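# Load a work-order slug into the lathe chuck

## Task

Acting as the cell operator, prepare the lathe for the next shift's cut: pick from the rack the slug that matches the work order, and get the chuck to clamp it so its end sits fully against the jaw steps and it lines up with the spindle axis. Never start any lathe cycle (a program, probe, tool_set or tool_change). At the end the machine and the gauge must both be idle, with no alarm standing and the door shut.

## Robot and tools

Robot: two arms, left_arm and right_arm, each carrying an identical right-handed five-finger hand, so hand axes and numbers mean the same on both. Scene frame: origin at table-top height midway between the nominal bases, +z up, +x out over the table, left_arm toward +y. Real bases: left_arm at (-0.011, +0.599, 0), right_arm at (+0.054, -0.462, 0). The lathe stands behind the bases toward -x, its chuck facing +y; anything dropped into its chip pan is lost.

Hand point: a point fixed to the palm, 0.05 m in front of it, 0.15 m from the wrist flange. Its +z runs along straight fingers, +y out of the palm, +x across the palm away from the thumb. A wrist bracket on the little-finger side can collide with things.

execute_actions: takes "actions", a list run in order. Each action may hold "rows" (up to 15), "steps" (1 to 450 control steps of 1/30 s, default 15, at least one per row), "until" (a stop condition reading only machine or gauge fields, or {"all"/"any": {"status": "ended"}}; numbers need a comparison like [">=", 3]), and device commands under "machine" or "gauge". Every row is one flat list of 28 numbers in [-1, 1] covering both arms: left dx, dy, dz, rx, ry, rz, then left hand little, ring, middle, index, thumb_bend, thumb_turn, force_limit, speed; then the same 14 for the right arm. The six pose numbers are an offset, not a pose: measured from that arm's Hand target as it stood when the action began, in that Hand target's own axes, and every row of the action counts from that same start. 1.0 equals 0.6 m or 180 degrees; rx, ry, rz form one rotation vector. Zeros for an arm's six pose numbers ask nothing new. Hand numbers are absolute targets: +1 open/straight, -1 closed; thumb_turn -1 puts the thumb opposite the fingers (needed to grip things 0.035 to 0.065 m thick). force_limit maps -1..+1 to about 0..10 N (15 N thumb); speed reaches full at +0.48. To keep a hand unchanged, resend the last eight hand numbers you sent. Use speed about -0.94 or lower for gentle closing. Raise dx/dy/dz gradually across rows to start smoothly. "cameras" picks images; an empty actions list returns all.

move: "target" is one 28-number row or up to 15 rows, same layout and offsets as above, each counted from the Hand targets at the move's start (not from the previous row). "speed" in m/s, 0.002 to 3.2 (default 0.25), one value or one per target. "blend" in m rounds corners of a list. "stop_force" in N, 4 to 120, ends an arm's path on contact; use it slowly (around 0.005 m/s) when touching. "zero" resets the force baseline; "blocking": false returns early (not with stop_force). The result adds a move: line (done, off_target, held, fault...).

wait: "seconds" 0 to 3600, lets things run. stop: brakes a running move. zoom_image: "camera" and "region" [x0, y0, x1, y1] in pixels, at most 504 each way, on the latest image. show_instructions: shows reference pages, including the work order. zero_wrist_force: "arm". finished_scene: ends the scene, irreversibly.

Cameras: cam_high, cam_low, cam_chuck, cam_machine (896x504), cam_left_wrist, cam_right_wrist (616x616 fisheye).

Machine commands: door ("open"/"shut"), chuck ("clamp"/"open"), page, register+value+write (write a register together), cycle_start, feed_hold, reset, home, probe, tool_set, tool_change, air_blast, stop. Do not use cycle_start, probe, tool_set or tool_change in this job. air_blast cleans the jaw steps (door must be shut). A list of up to 8 machine objects runs in sequence, waiting 2.5 s after a door change and 1.8 s after a chuck change. Lengths in mm, x values are diameters. Gauge: "measure": true takes a reading of one seated piece (about 12 s); results give no_1..no_20 in mm. Use the plain level nest for straight pieces, the violet nest for pieces with a thinner end, thick end against the turquoise stop; let go of the piece before measuring.

Result fields: per arm, end_effector_position (m), quaternion, velocities, Hand target, joint data, wrist force/torque, and hand_measured, hand_stopped_by, hand_load_n (six values each in motor order). A grip loss shows as hand_load_n near 0. Machine reports state (idle, running, done, alarm, busy, held), door_state, chuck_state (open, clamped, closed_empty, between), seat_state (home means the slug end rests on all three steps; trust it only once clamped), alarm, entry, plus the current page's registers. Gauge reports state, message, readings.

Suggested order: read the work order, measure candidate slugs if needed, open the door and chuck, insert the slug along the spindle axis until its end rests on the jaw steps, hold it while clamping, check clamped and seat home, withdraw the hand, shut the door.

Avoid: dropping or releasing moving parts, hard contact with fixed or heavy items, ramming the door, arm-to-arm contact, exceeding roughly 150 N or joint torque limits (causes a 10 s stop), long stretched holds that overheat motors, and knocking anything off the work area. Never reach into the machine while anything runs or the spindle turns.

Each tool is called after ">>>" as a command line: name --argument value for each argument, lists and objects as JSON in quotes; but a table of rows of numbers goes row by row, as --pt "numbers of a row", without its own name.

Reference images:

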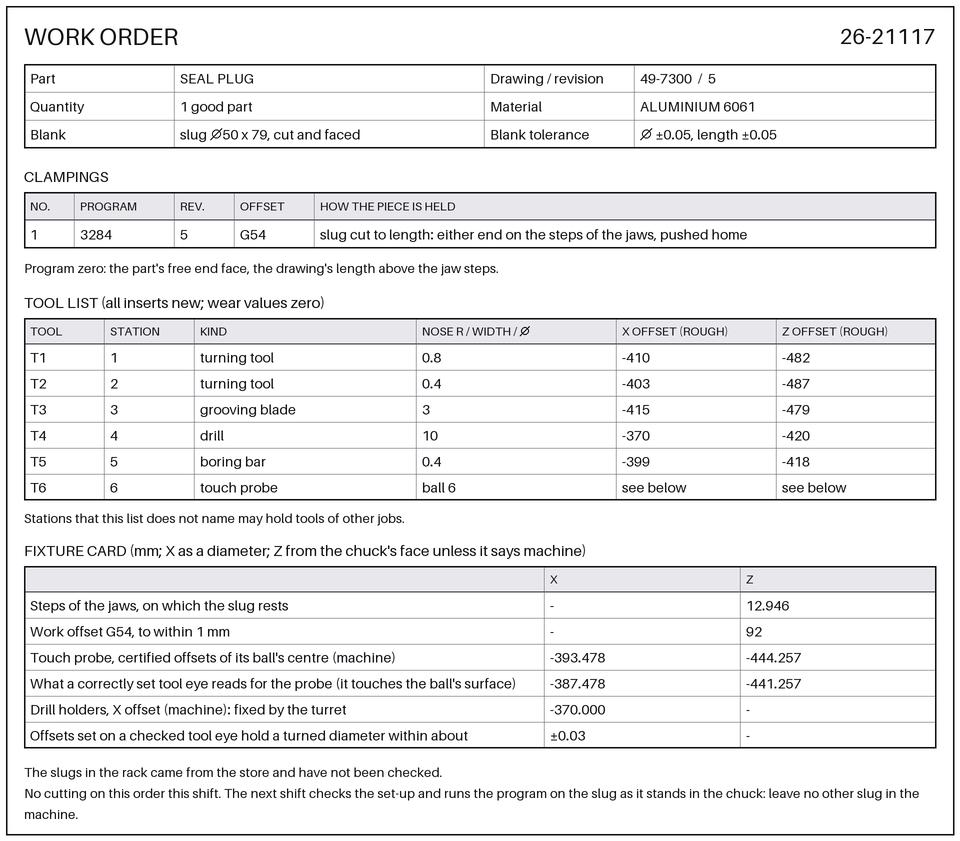

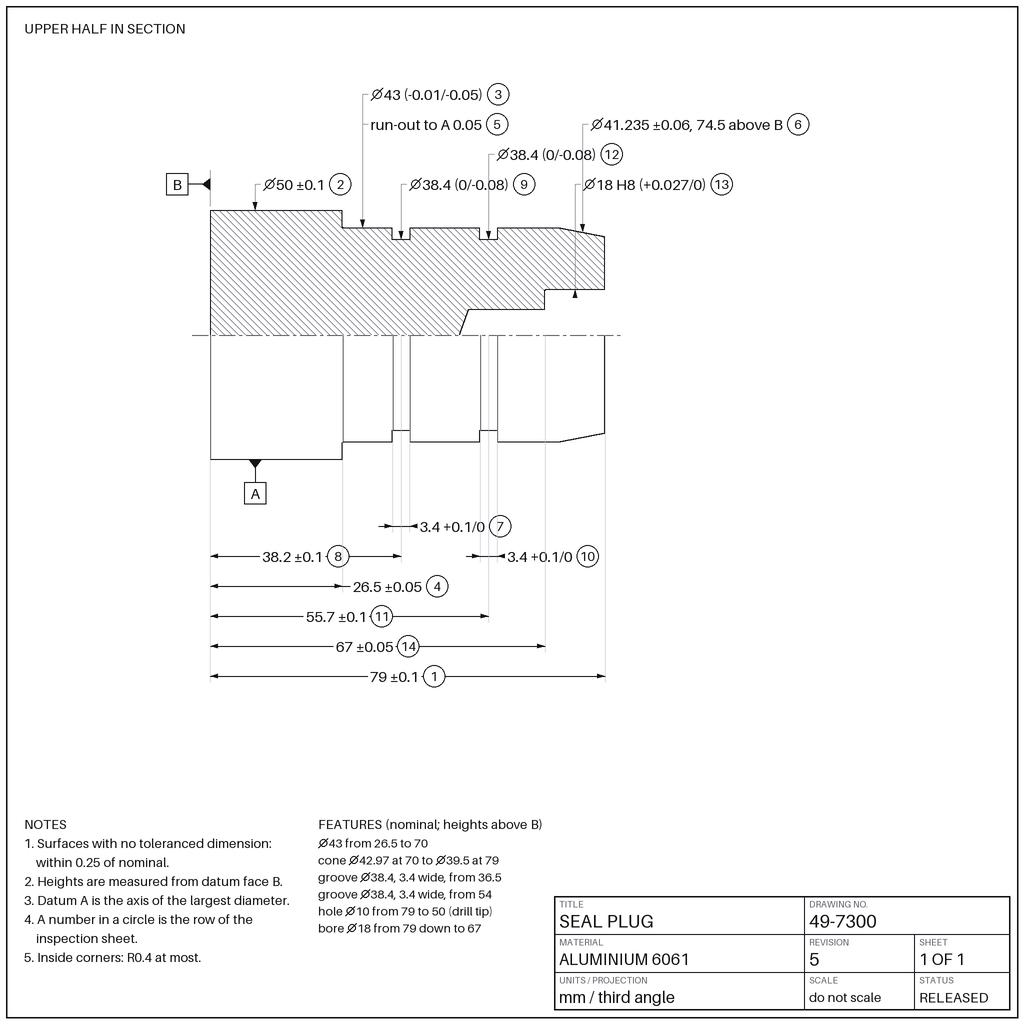

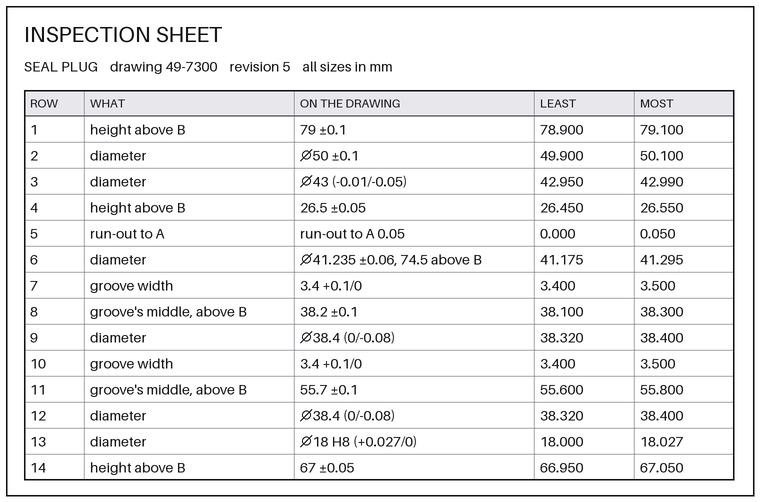

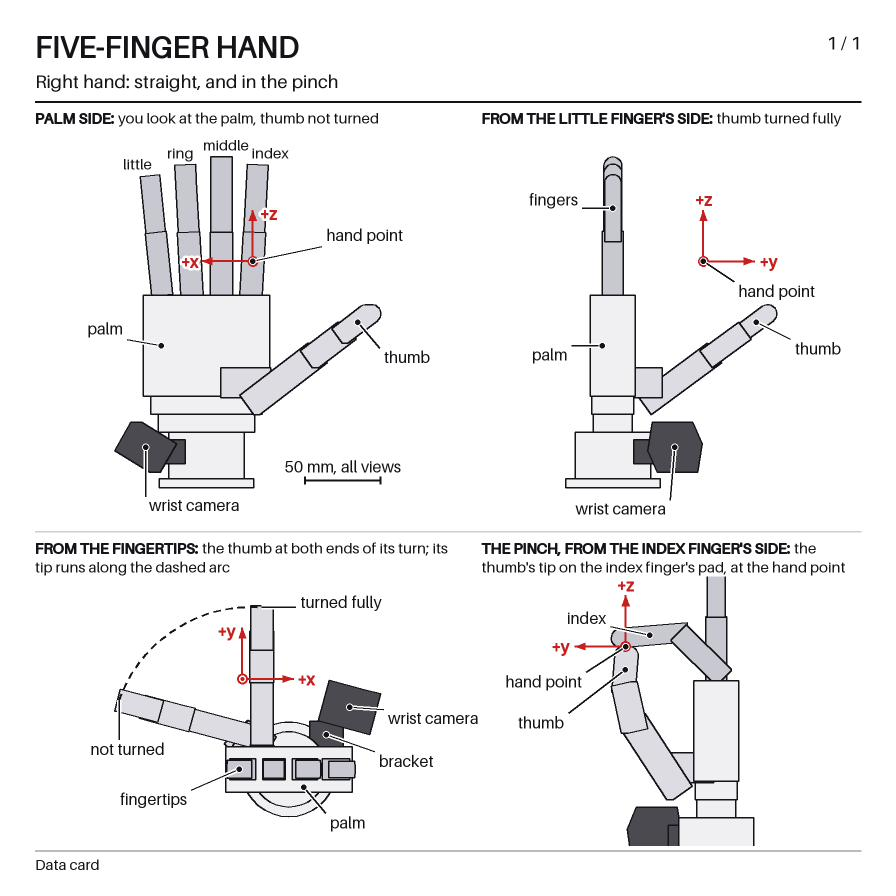

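## Session

>>> execute_actions --actions '[]'

Scene clock: 0.00 s.
left_arm: end_effector_position=(+0.5526, +1.1076, +0.1518) hand_measured=(+1.000, +1.000, +1.000, +1.000, +1.000, +1.000) hand_load_n=(+0.0, -0.5, +0.0, +0.0, +0.0, +0.0) hand_stopped_by=(target, target, target, target, target, target) hand_force_limit=0.00 hand_speed=-0.80 end_effector_quat_wxyz=(+0.077, -0.348, +0.932, +0.073) | right_arm: end_effector_position=(+1.0414, -0.4798, +0.2665) hand_measured=(+1.000, +1.000, +1.000, +1.000, +1.000, +1.000) hand_load_n=(+0.0, +0.0, +0.0, +0.0, +0.0, +0.0) hand_stopped_by=(target, target, target, target, target, target) hand_force_limit=0.00 hand_speed=-0.80 end_effector_quat_wxyz=(-0.091, +0.128, +0.986, -0.058)
Joint positions: left_arm=[0.398 -1.078 1.63 0.864 1.426 -1.917] | right_arm=[-0.243 -0.532 0.481 1.793 1.703 -1.521]
Joint velocities: within noise
Joint torques (N m): no reading
Wrist force (N): no reading
Wrist torque (N m): no reading
Wrist force, peak (N): no reading
Hand target: left_arm +0.5526, +1.1076, +0.1518; +0.077, -0.348, +0.932, +0.073 | right_arm +1.0414, -0.4798, +0.2665; -0.091, +0.128, +0.986, -0.058
machine.work_offsets: g54_z=+91.946 g55_z=+0.000
machine: state=idle door_state=shut chuck_state=closed_empty seat_state=open door_answer=taken chuck_answer=taken page=work_offsets entry=no_entry entries=0 alarm=no_alarm queue=idle queue_left=0
gauge: readings=0

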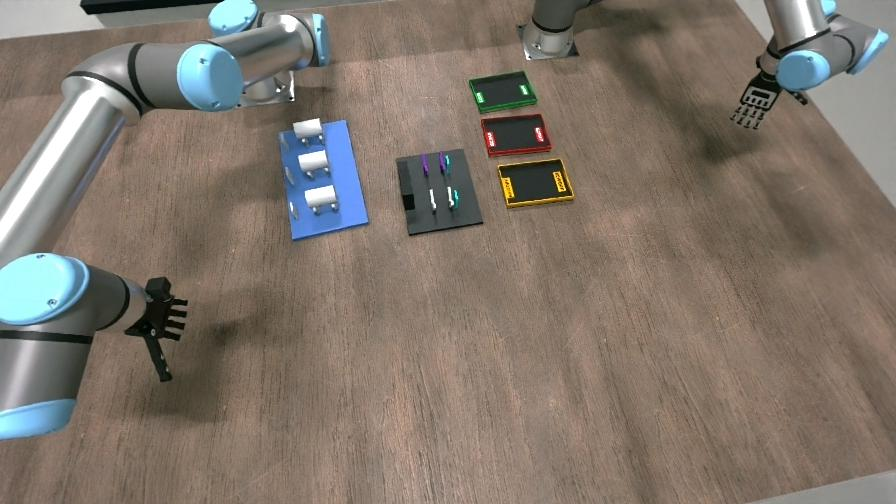

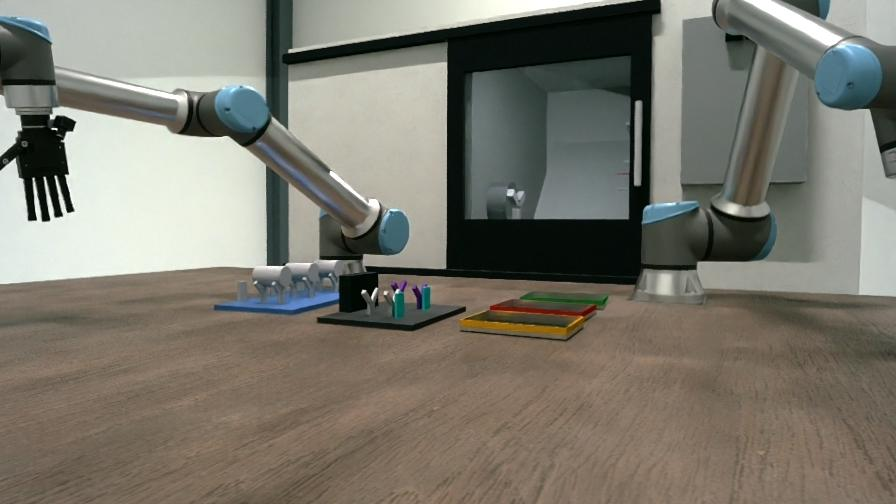

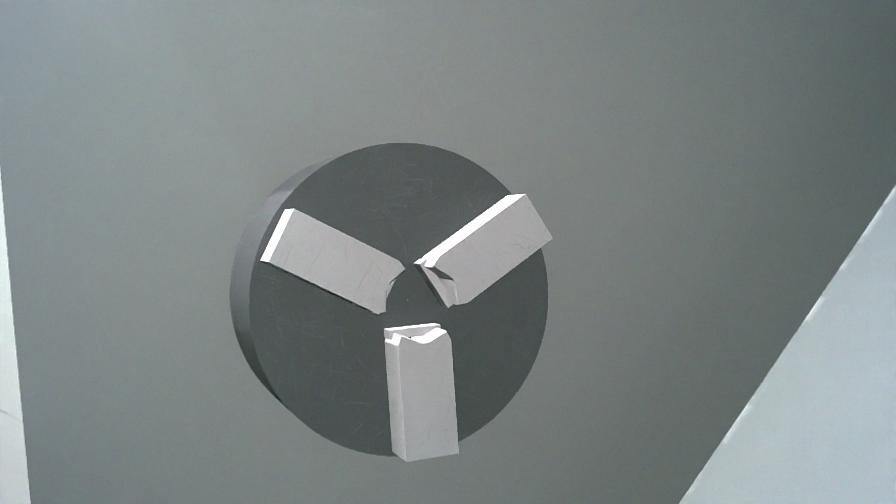

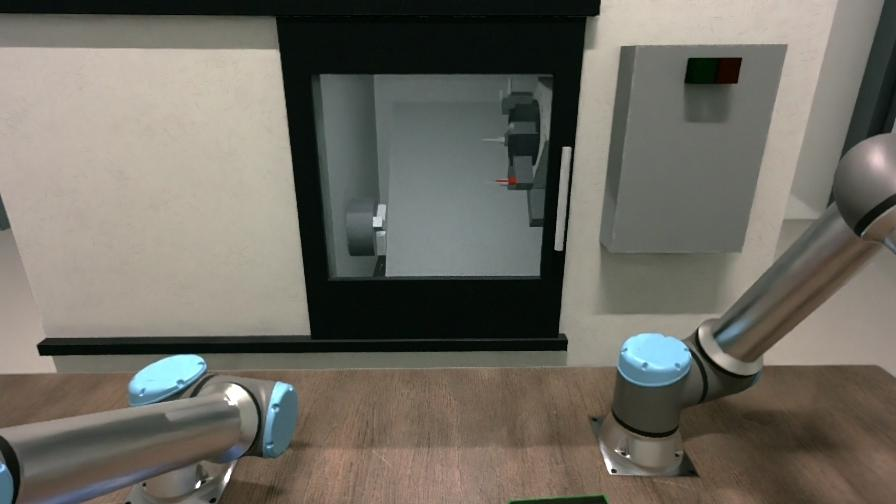

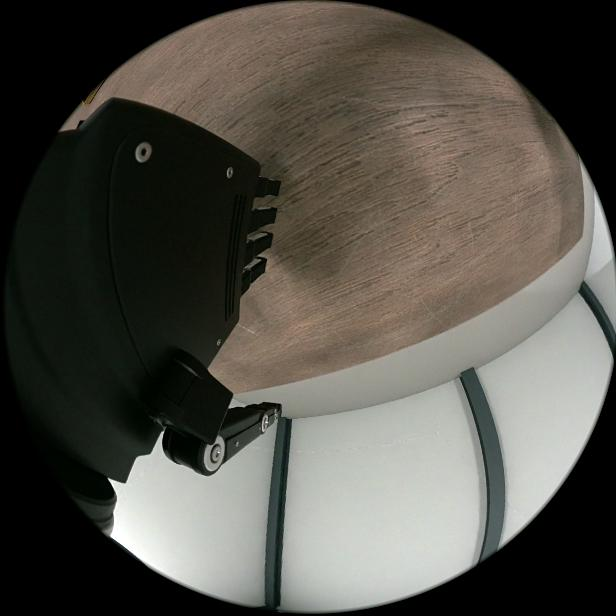

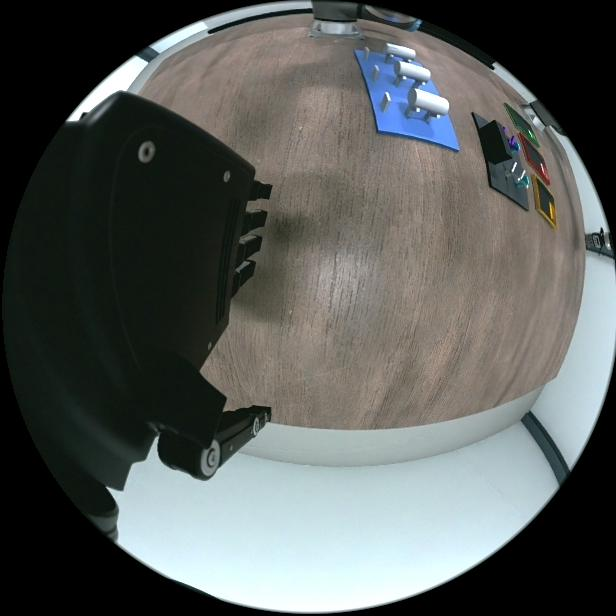

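>>> zoom_image --camera "cam_high" --region '[240, 40, 600, 260]'

>>> zoom_image --camera "cam_low" --region '[200, 240, 620, 350]'

>>> execute_actions --actions '[{"machine":{"door":"open","page":"tools"},"steps":150,"until":{"all":{"status":"ended"}}}]' --cameras '["cam_machine","cam_low","cam_chuck","cam_high"]'

Scaled by 1.400 from the camera's image (finer frame: 1280x720).

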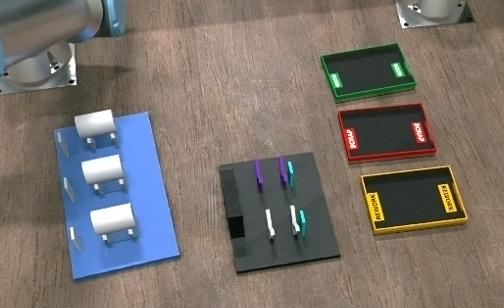

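Scaled by 1.200 from the camera's image (finer frame: 1280x720).

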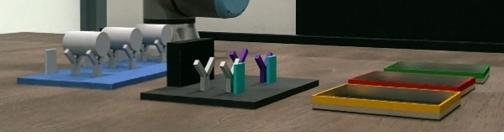

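Scene clock: 38.67 s.
left_arm: end_effector_position=(+0.5526, +1.1076, +0.1518) hand_measured=(+1.000, +1.000, +1.000, +1.000, +1.000, +1.000) hand_load_n=(+0.0, +0.0, +0.0, +0.0, +0.0, +0.0) hand_stopped_by=(target, target, target, target, target, target) hand_force_limit=0.00 hand_speed=-0.80 end_effector_quat_wxyz=(+0.077, -0.348, +0.932, +0.073) | right_arm: end_effector_position=(+1.0414, -0.4798, +0.2665) hand_measured=(+1.000, +1.000, +1.000, +1.000, +1.000, +1.000) hand_load_n=(+0.0, +0.0, +0.0, +0.0, +0.0, +0.0) hand_stopped_by=(target, target, target, target, target, target) hand_force_limit=0.00 hand_speed=-0.80 end_effector_quat_wxyz=(-0.091, +0.128, +0.986, -0.058)
Joint positions: left_arm=[0.398 -1.078 1.63 0.864 1.426 -1.917] | right_arm=[-0.243 -0.532 0.481 1.793 1.703 -1.521]
Joint torques (N m): left_arm=[1.52 -75.52 -31.59 2.82 -0.4 0.01] | right_arm=[-1.35 -110.41 -34.81 3.99 -0.29 0.63]
Wrist force (N): left_arm=[-0.2 0.2 -0.4] | right_arm=[0.3 0.1 0.1]
Wrist torque (N m): left_arm=[0.04 0.04 -0.01] | right_arm=[0.01 -0.04 0.02]
Wrist force, peak (N): left_arm=[-0.7 0.1 -0.4] | right_arm=[0.5 0.2 -0.3]
Hand target: left_arm +0.5526, +1.1076, +0.1518; +0.077, -0.348, +0.932, +0.073 | right_arm +1.0414, -0.4798, +0.2665; -0.091, +0.128, +0.986, -0.058
machine.tools: t1_x=-409.526 t1_x_wear=+0.000 t1_z=-482.031 t1_z_wear=+0.000 t1_radius=+0.800 t1_station=+1.000 t2_x=-402.926 t2_x_wear=+0.000 t2_z=-487.414 t2_z_wear=+0.000 t2_radius=+0.400 t2_station=+2.000 t3_x=-414.626 t3_x_wear=+0.000 t3_z=-478.845 t3_z_wear=+0.000 t3_radius=+0.000 t3_station=+3.000 t4_x=-370.000 t4_x_wear=+0.000 t4_z=-420.224 t4_z_wear=+0.000 t4_radius=+0.000 t4_station=+4.000 t5_x=-399.042 t5_x_wear=+0.000 t5_z=-417.688 t5_z_wear=+0.000 t5_radius=+0.400 t5_station=+5.000 t6_x=-393.478 t6_x_wear=+0.000 t6_z=-444.257 t6_z_wear=+0.000 t6_radius=+3.000 t6_station=+6.000
machine: state=idle door_state=open chuck_state=closed_empty seat_state=open door_answer=taken chuck_answer=taken page=tools entry=no_entry entries=0 alarm=no_alarm queue=done queue_left=0
gauge: readings=0
Images, in order (width x height): cam_high 896x504, cam_low 896x504, cam_chuck 896x504, cam_machine 896x504.

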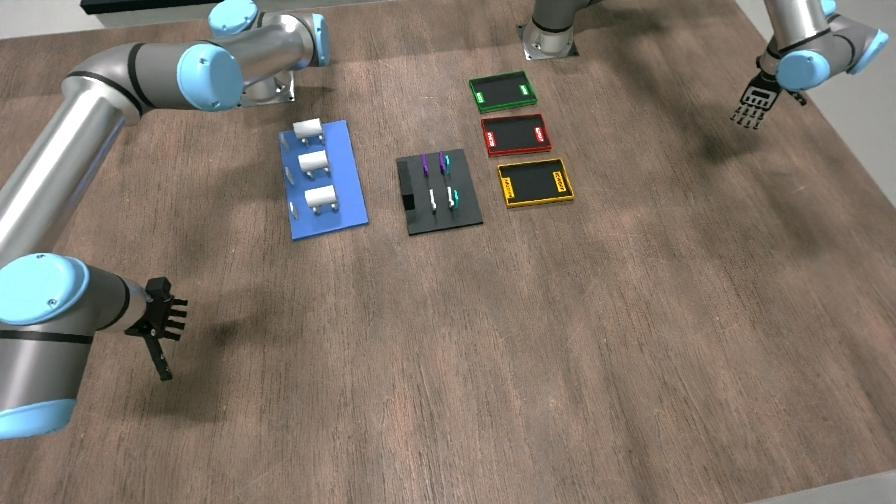

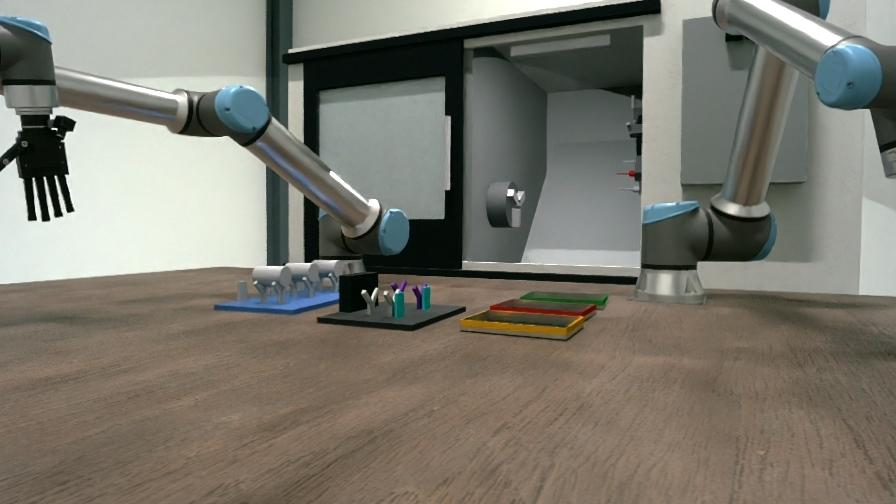

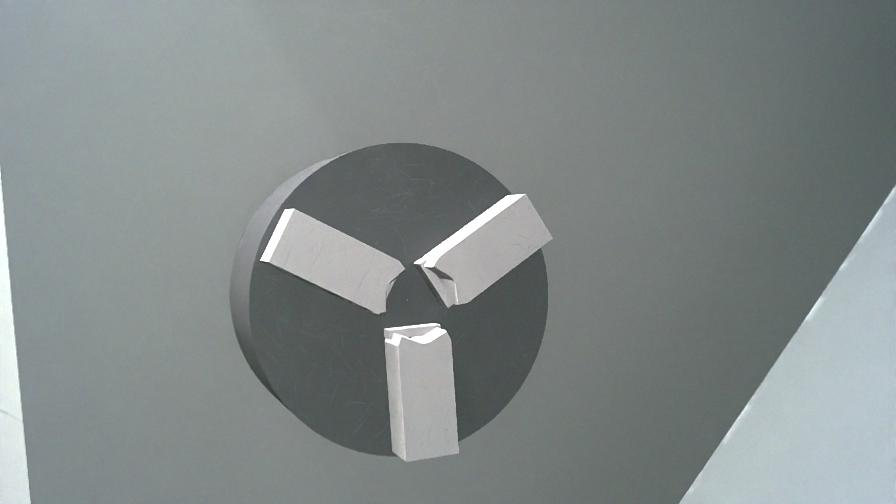

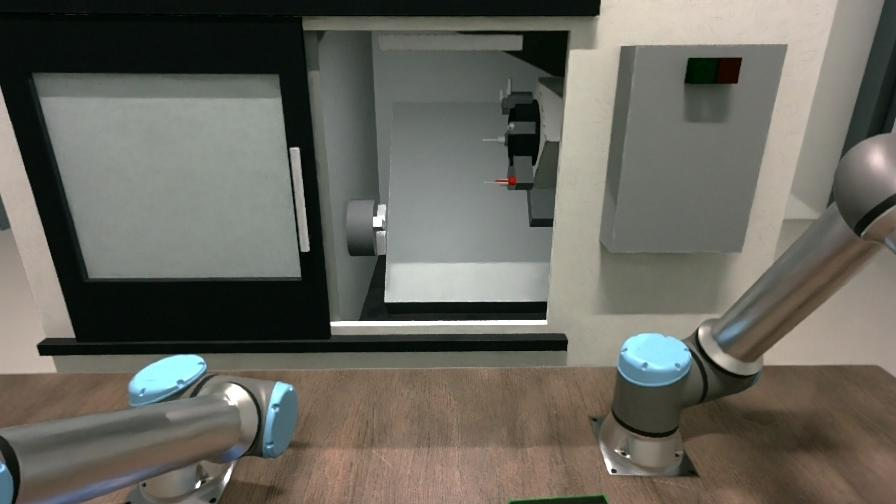

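>>> move --pt "0 0 0 0 0 0 1 1 1 1 1 1 0 -0.8 0.787 0.601 -0.1745 -0.0723 -0.016 0.416 1 1 1 1 1 -1 0 0" --speed 0.35 --cameras '["all"]'

Scene clock: 96.70 s.
left_arm: end_effector_position=(+0.5526, +1.1076, +0.1518) hand_measured=(+1.000, +1.000, +1.000, +1.000, +1.000, +1.000) hand_load_n=(+0.0, +0.0, +0.0, +0.0, +0.0, +0.0) hand_stopped_by=(target, target, target, target, target, target) hand_force_limit=0.00 hand_speed=-0.80 end_effector_quat_wxyz=(+0.077, -0.348, +0.932, +0.073) | right_arm: end_effector_position=(+0.6998, +0.0002, +0.3964) hand_measured=(+1.000, +1.000, +1.000, +1.000, +1.000, -1.000) hand_load_n=(+0.0, +0.0, +0.0, +0.0, +0.0, +0.0) hand_stopped_by=(target, target, target, target, target, target) hand_force_limit=0.00 hand_speed=0.00 end_effector_quat_wxyz=(+0.000, +0.707, +0.707, +0.000)
Joint positions: left_arm=[0.398 -1.078 1.63 0.864 1.426 -1.917] | right_arm=[0.446 -1.066 1.16 1.477 1.571 0.47]
Joint torques (N m): left_arm=[1.25 -73.31 -31.14 2.26 0.18 -0.43] | right_arm=[9.4 -88.1 -35.45 0.81 -2.32 2.31]
Wrist force (N): left_arm=[-0.1 -0.1 0.0] | right_arm=[0.6 -0.7 0.1]
Wrist torque (N m): left_arm=[-0.02 0.01 -0.01] | right_arm=[-0.14 -0.07 0.30]
Wrist force, peak (N): left_arm=[-0.6 0.3 -0.5] | right_arm=[2.9 -2.2 -0.6]
Hand target: left_arm +0.5526, +1.1076, +0.1518; +0.077, -0.348, +0.932, +0.073 | right_arm +0.6998, +0.0002, +0.3964; +0.000, +0.707, +0.707, +0.000
Off the commanded pose: left_arm 0.000 m, 0 deg | right_arm 0.000 m, 0 deg.
machine.tools: t1_x=-409.526 t1_x_wear=+0.000 t1_z=-482.031 t1_z_wear=+0.000 t1_radius=+0.800 t1_station=+1.000 t2_x=-402.926 t2_x_wear=+0.000 t2_z=-487.414 t2_z_wear=+0.000 t2_radius=+0.400 t2_station=+2.000 t3_x=-414.626 t3_x_wear=+0.000 t3_z=-478.845 t3_z_wear=+0.000 t3_radius=+0.000 t3_station=+3.000 t4_x=-370.000 t4_x_wear=+0.000 t4_z=-420.224 t4_z_wear=+0.000 t4_radius=+0.000 t4_station=+4.000 t5_x=-399.042 t5_x_wear=+0.000 t5_z=-417.688 t5_z_wear=+0.000 t5_radius=+0.400 t5_station=+5.000 t6_x=-393.478 t6_x_wear=+0.000 t6_z=-444.257 t6_z_wear=+0.000 t6_radius=+3.000 t6_station=+6.000
machine: state=idle door_state=open chuck_state=closed_empty seat_state=open door_answer=taken chuck_answer=taken page=tools entry=no_entry entries=0 alarm=no_alarm queue=done queue_left=0
gauge: readings=0
move: done

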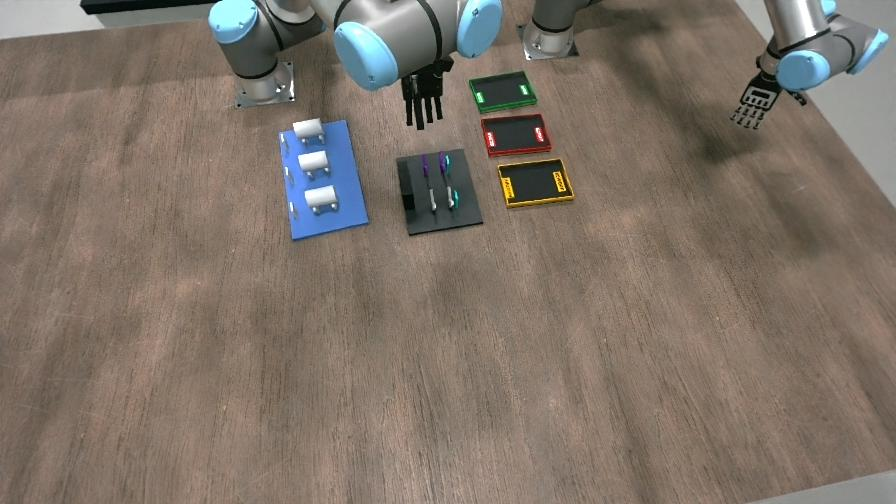

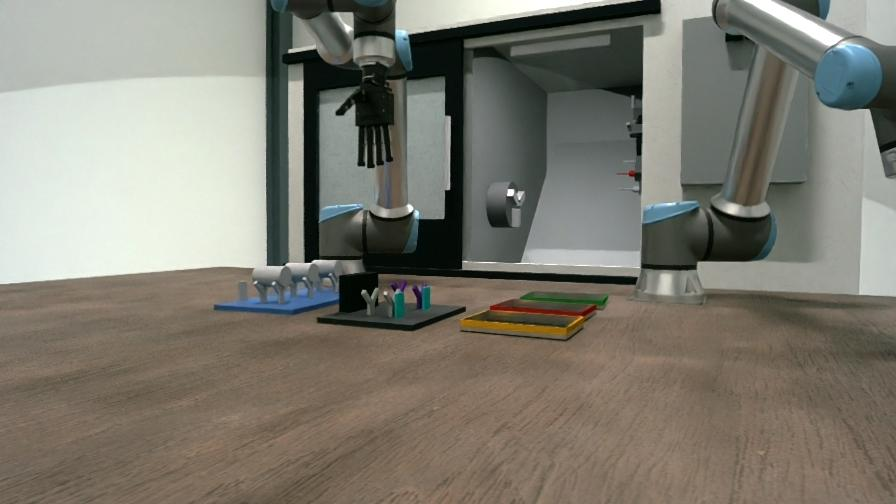

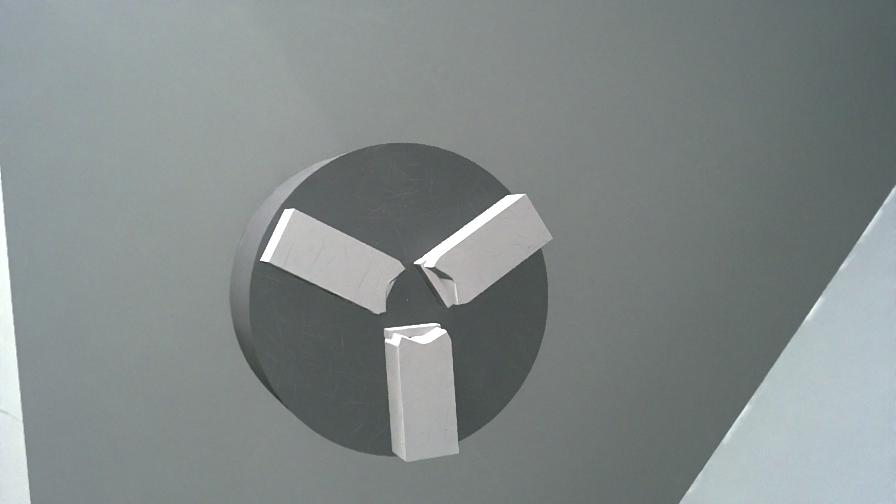

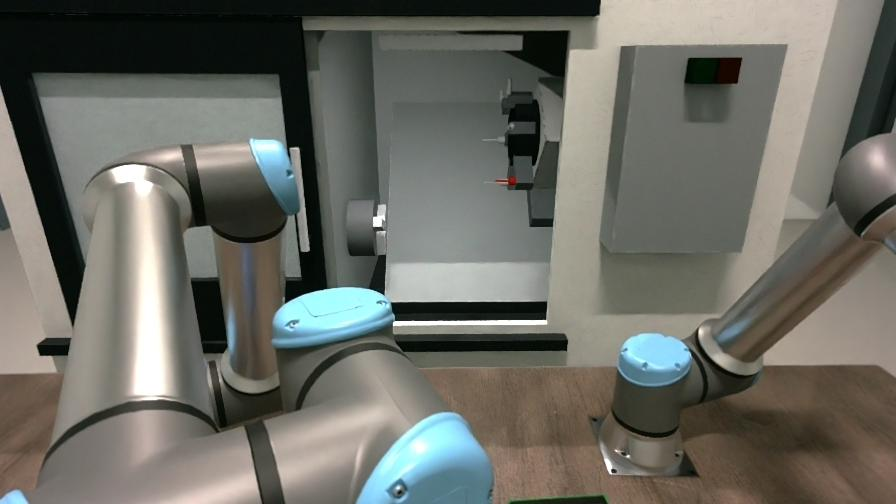

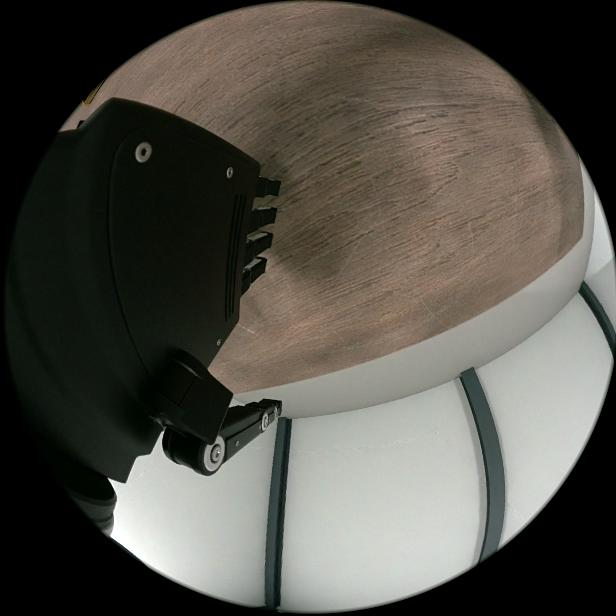

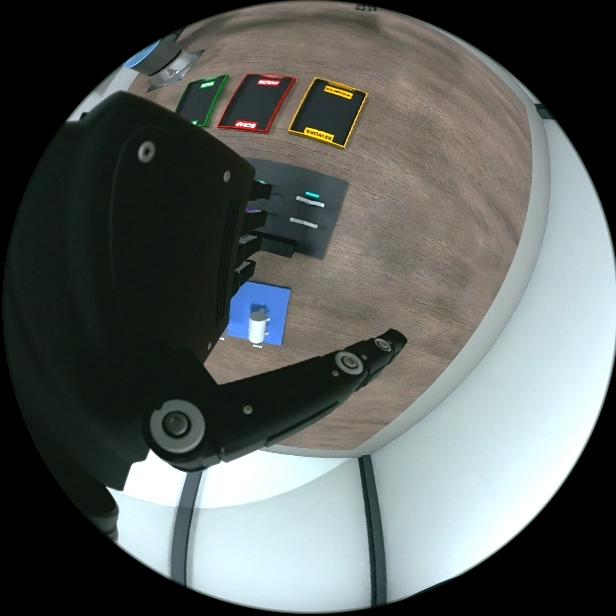

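>>> zoom_image --camera "cam_high" --region '[380, 40, 480, 240]'

>>> zoom_image --camera "cam_right_wrist" --region '[180, 140, 420, 380]'

>>> zoom_image --camera "cam_low" --region '[200, 50, 500, 340]'

Scaled by 2.520 from the camera's image (finer frame: 1280x720).

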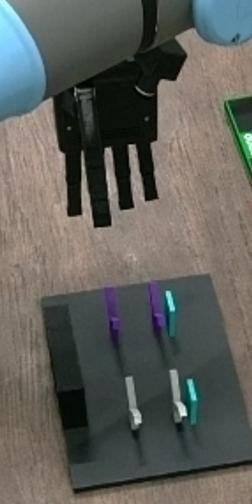

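Scaled by 2.100 from the camera's image (finer frame: 880x880).

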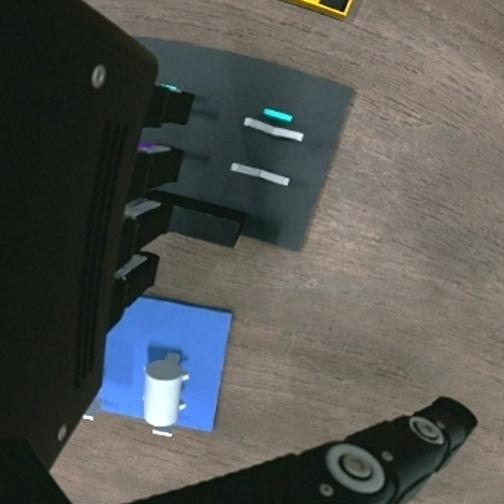

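Scaled by 1.680 from the camera's image (finer frame: 1280x720).

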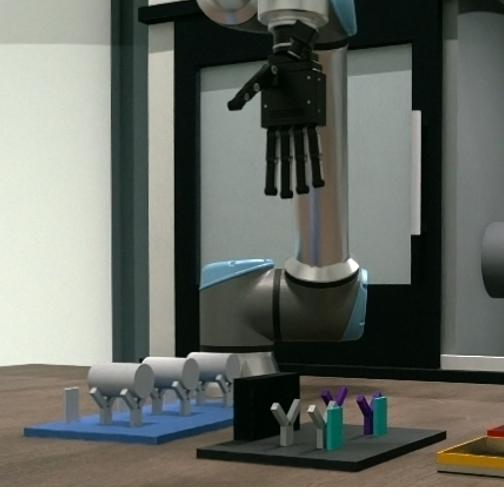

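>>> zoom_image --camera "cam_high" --region '[200, 0, 320, 120]'

>>> zoom_image --camera "cam_high" --region '[490, 0, 610, 120]'

>>> zoom_image --camera "cam_high" --region '[260, 100, 400, 250]'

Scaled by 4.200 from the camera's image (finer frame: 1280x720).

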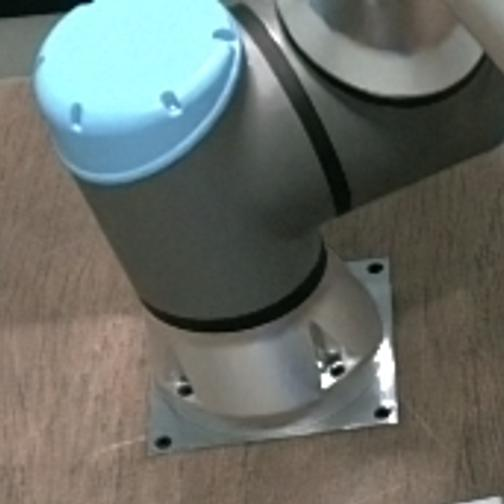

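Scaled by 4.200 from the camera's image (finer frame: 1280x720).

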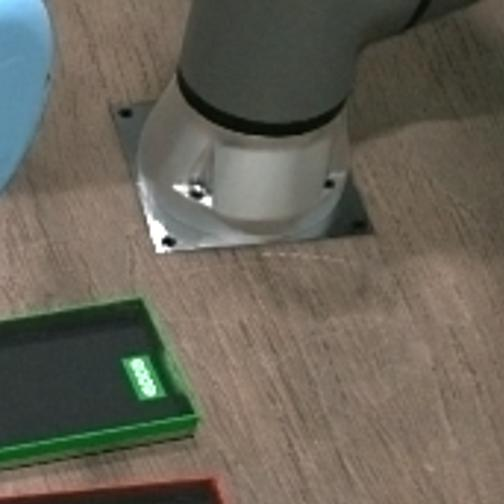

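Scaled by 3.360 from the camera's image (finer frame: 1280x720).

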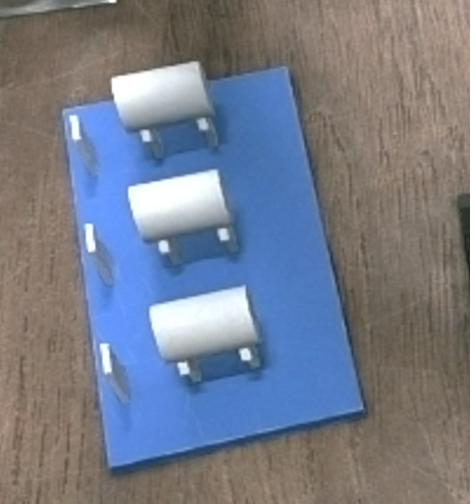

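>>> move --pt "0 0 0 0 0 0 1 1 1 1 1 1 0 -0.8 -0.333 -0.1667 0.243 0 0 0 1 1 1 1 1 -1 0 0" --speed 0.25 --cameras '["cam_right_wrist","cam_high","cam_low"]'

>>> zoom_image --camera "cam_right_wrist" --region '[150, 100, 450, 400]'

>>> zoom_image --camera "cam_high" --region '[240, 60, 420, 240]'

Scene clock: 163.73 s.
left_arm: end_effector_position=(+0.5526, +1.1076, +0.1518) hand_measured=(+1.000, +1.000, +1.000, +1.000, +1.000, +1.000) hand_load_n=(+0.0, +0.0, +0.0, +0.0, +0.0, +0.0) hand_stopped_by=(target, target, target, target, target, target) hand_force_limit=0.00 hand_speed=-0.80 end_effector_quat_wxyz=(+0.077, -0.348, +0.932, +0.073) | right_arm: end_effector_position=(+0.6000, -0.1997, +0.2509) hand_measured=(+1.000, +1.000, +1.000, +1.000, +1.000, -1.000) hand_load_n=(+0.0, +0.0, +0.0, +0.0, +0.0, +0.0) hand_stopped_by=(target, target, target, target, target, target) hand_force_limit=0.00 hand_speed=0.00 end_effector_quat_wxyz=(+0.000, +0.707, +0.707, +0.000)
Joint positions: left_arm=[0.398 -1.078 1.63 0.864 1.426 -1.917] | right_arm=[0.207 -1.325 1.791 1.104 1.571 0.23]
Joint torques (N m): left_arm=[1.72 -71.55 -30.64 2.13 0.7 -1.04] | right_arm=[-9.12 -60.1 -22.39 1.25 -2.39 -2.1]
Wrist force (N): left_arm=[-0.1 0.3 -0.3] | right_arm=[0.2 -0.5 0.0]
Wrist torque (N m): left_arm=[0.07 0.02 0.00] | right_arm=[-0.10 -0.02 0.30]
Wrist force, peak (N): left_arm=[-0.6 0.5 -0.2] | right_arm=[2.5 0.8 -1.6]
Hand target: left_arm +0.5526, +1.1076, +0.1518; +0.077, -0.348, +0.932, +0.073 | right_arm +0.5999, -0.1997, +0.2508; +0.000, +0.707, +0.707, +0.000
Off the commanded pose: left_arm 0.000 m, 0 deg | right_arm 0.000 m, 0 deg.
machine.tools: t1_x=-409.526 t1_x_wear=+0.000 t1_z=-482.031 t1_z_wear=+0.000 t1_radius=+0.800 t1_station=+1.000 t2_x=-402.926 t2_x_wear=+0.000 t2_z=-487.414 t2_z_wear=+0.000 t2_radius=+0.400 t2_station=+2.000 t3_x=-414.626 t3_x_wear=+0.000 t3_z=-478.845 t3_z_wear=+0.000 t3_radius=+0.000 t3_station=+3.000 t4_x=-370.000 t4_x_wear=+0.000 t4_z=-420.224 t4_z_wear=+0.000 t4_radius=+0.000 t4_station=+4.000 t5_x=-399.042 t5_x_wear=+0.000 t5_z=-417.688 t5_z_wear=+0.000 t5_radius=+0.400 t5_station=+5.000 t6_x=-393.478 t6_x_wear=+0.000 t6_z=-444.257 t6_z_wear=+0.000 t6_radius=+3.000 t6_station=+6.000
machine: state=idle door_state=open chuck_state=closed_empty seat_state=open door_answer=taken chuck_answer=taken page=tools entry=no_entry entries=0 alarm=no_alarm queue=done queue_left=0
gauge: readings=0
move: done
Images, in order (width x height): cam_high 896x504, cam_low 896x504, cam_right_wrist 616x616.

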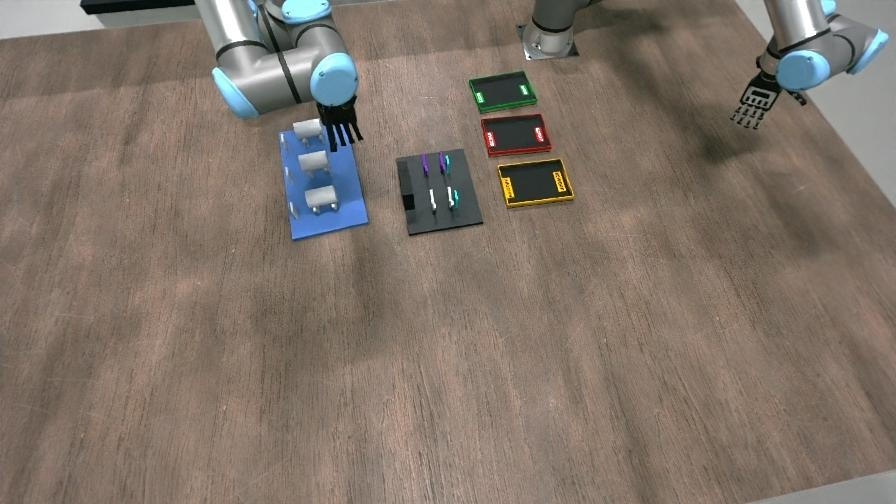

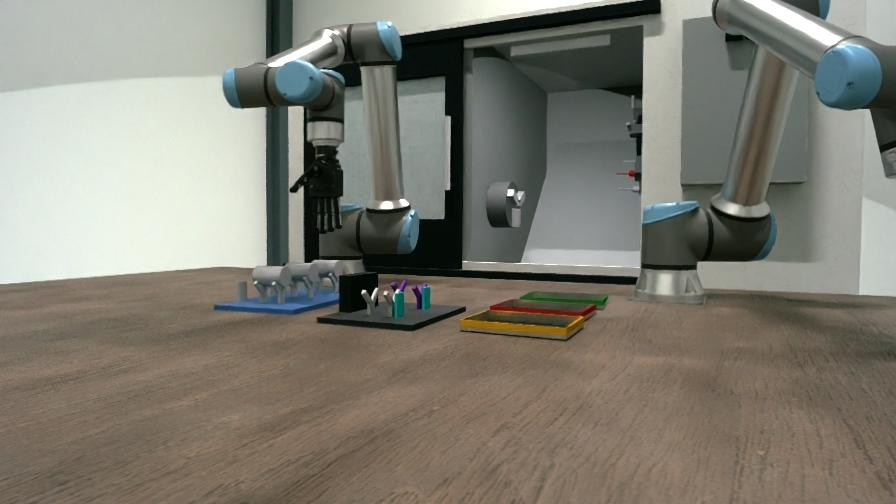

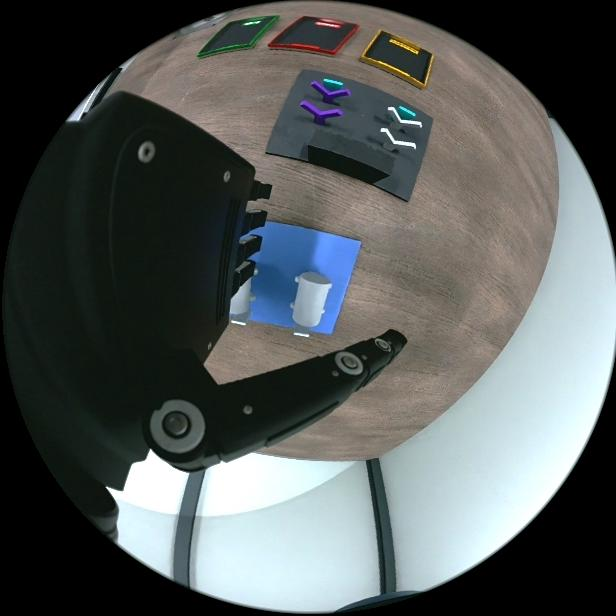

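Scaled by 1.680 from the camera's image (finer frame: 880x880).

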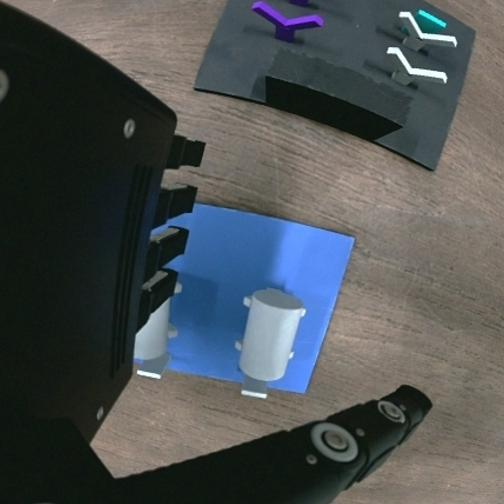

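Scaled by 2.800 from the camera's image (finer frame: 1280x720).

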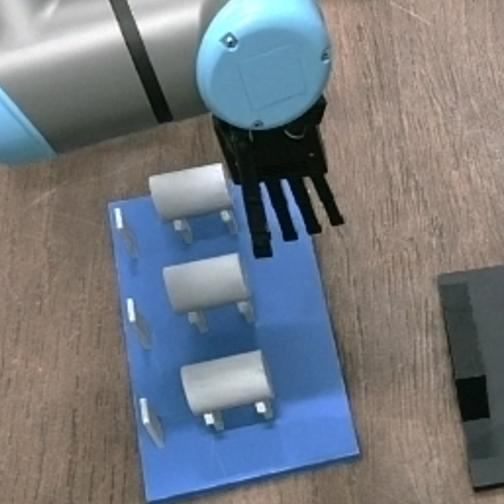

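>>> zoom_image --camera "cam_right_wrist" --region '[230, 230, 370, 370]'

>>> zoom_image --camera "cam_low" --region '[210, 200, 370, 330]'

Scaled by 3.600 from the camera's image (finer frame: 880x880).

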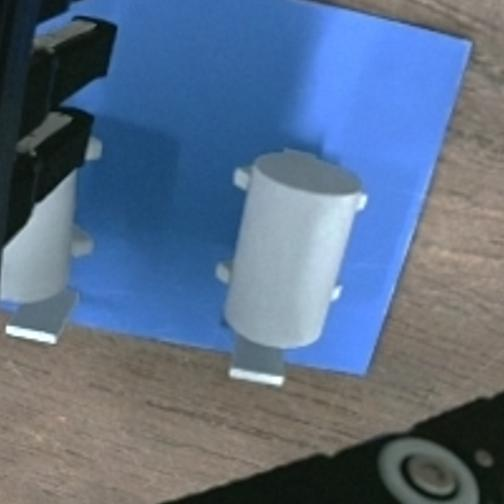

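Scaled by 3.150 from the camera's image (finer frame: 1280x720).

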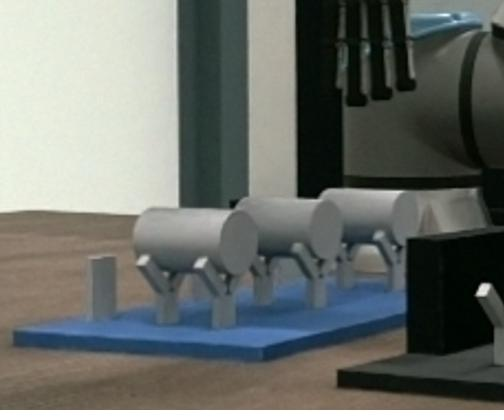

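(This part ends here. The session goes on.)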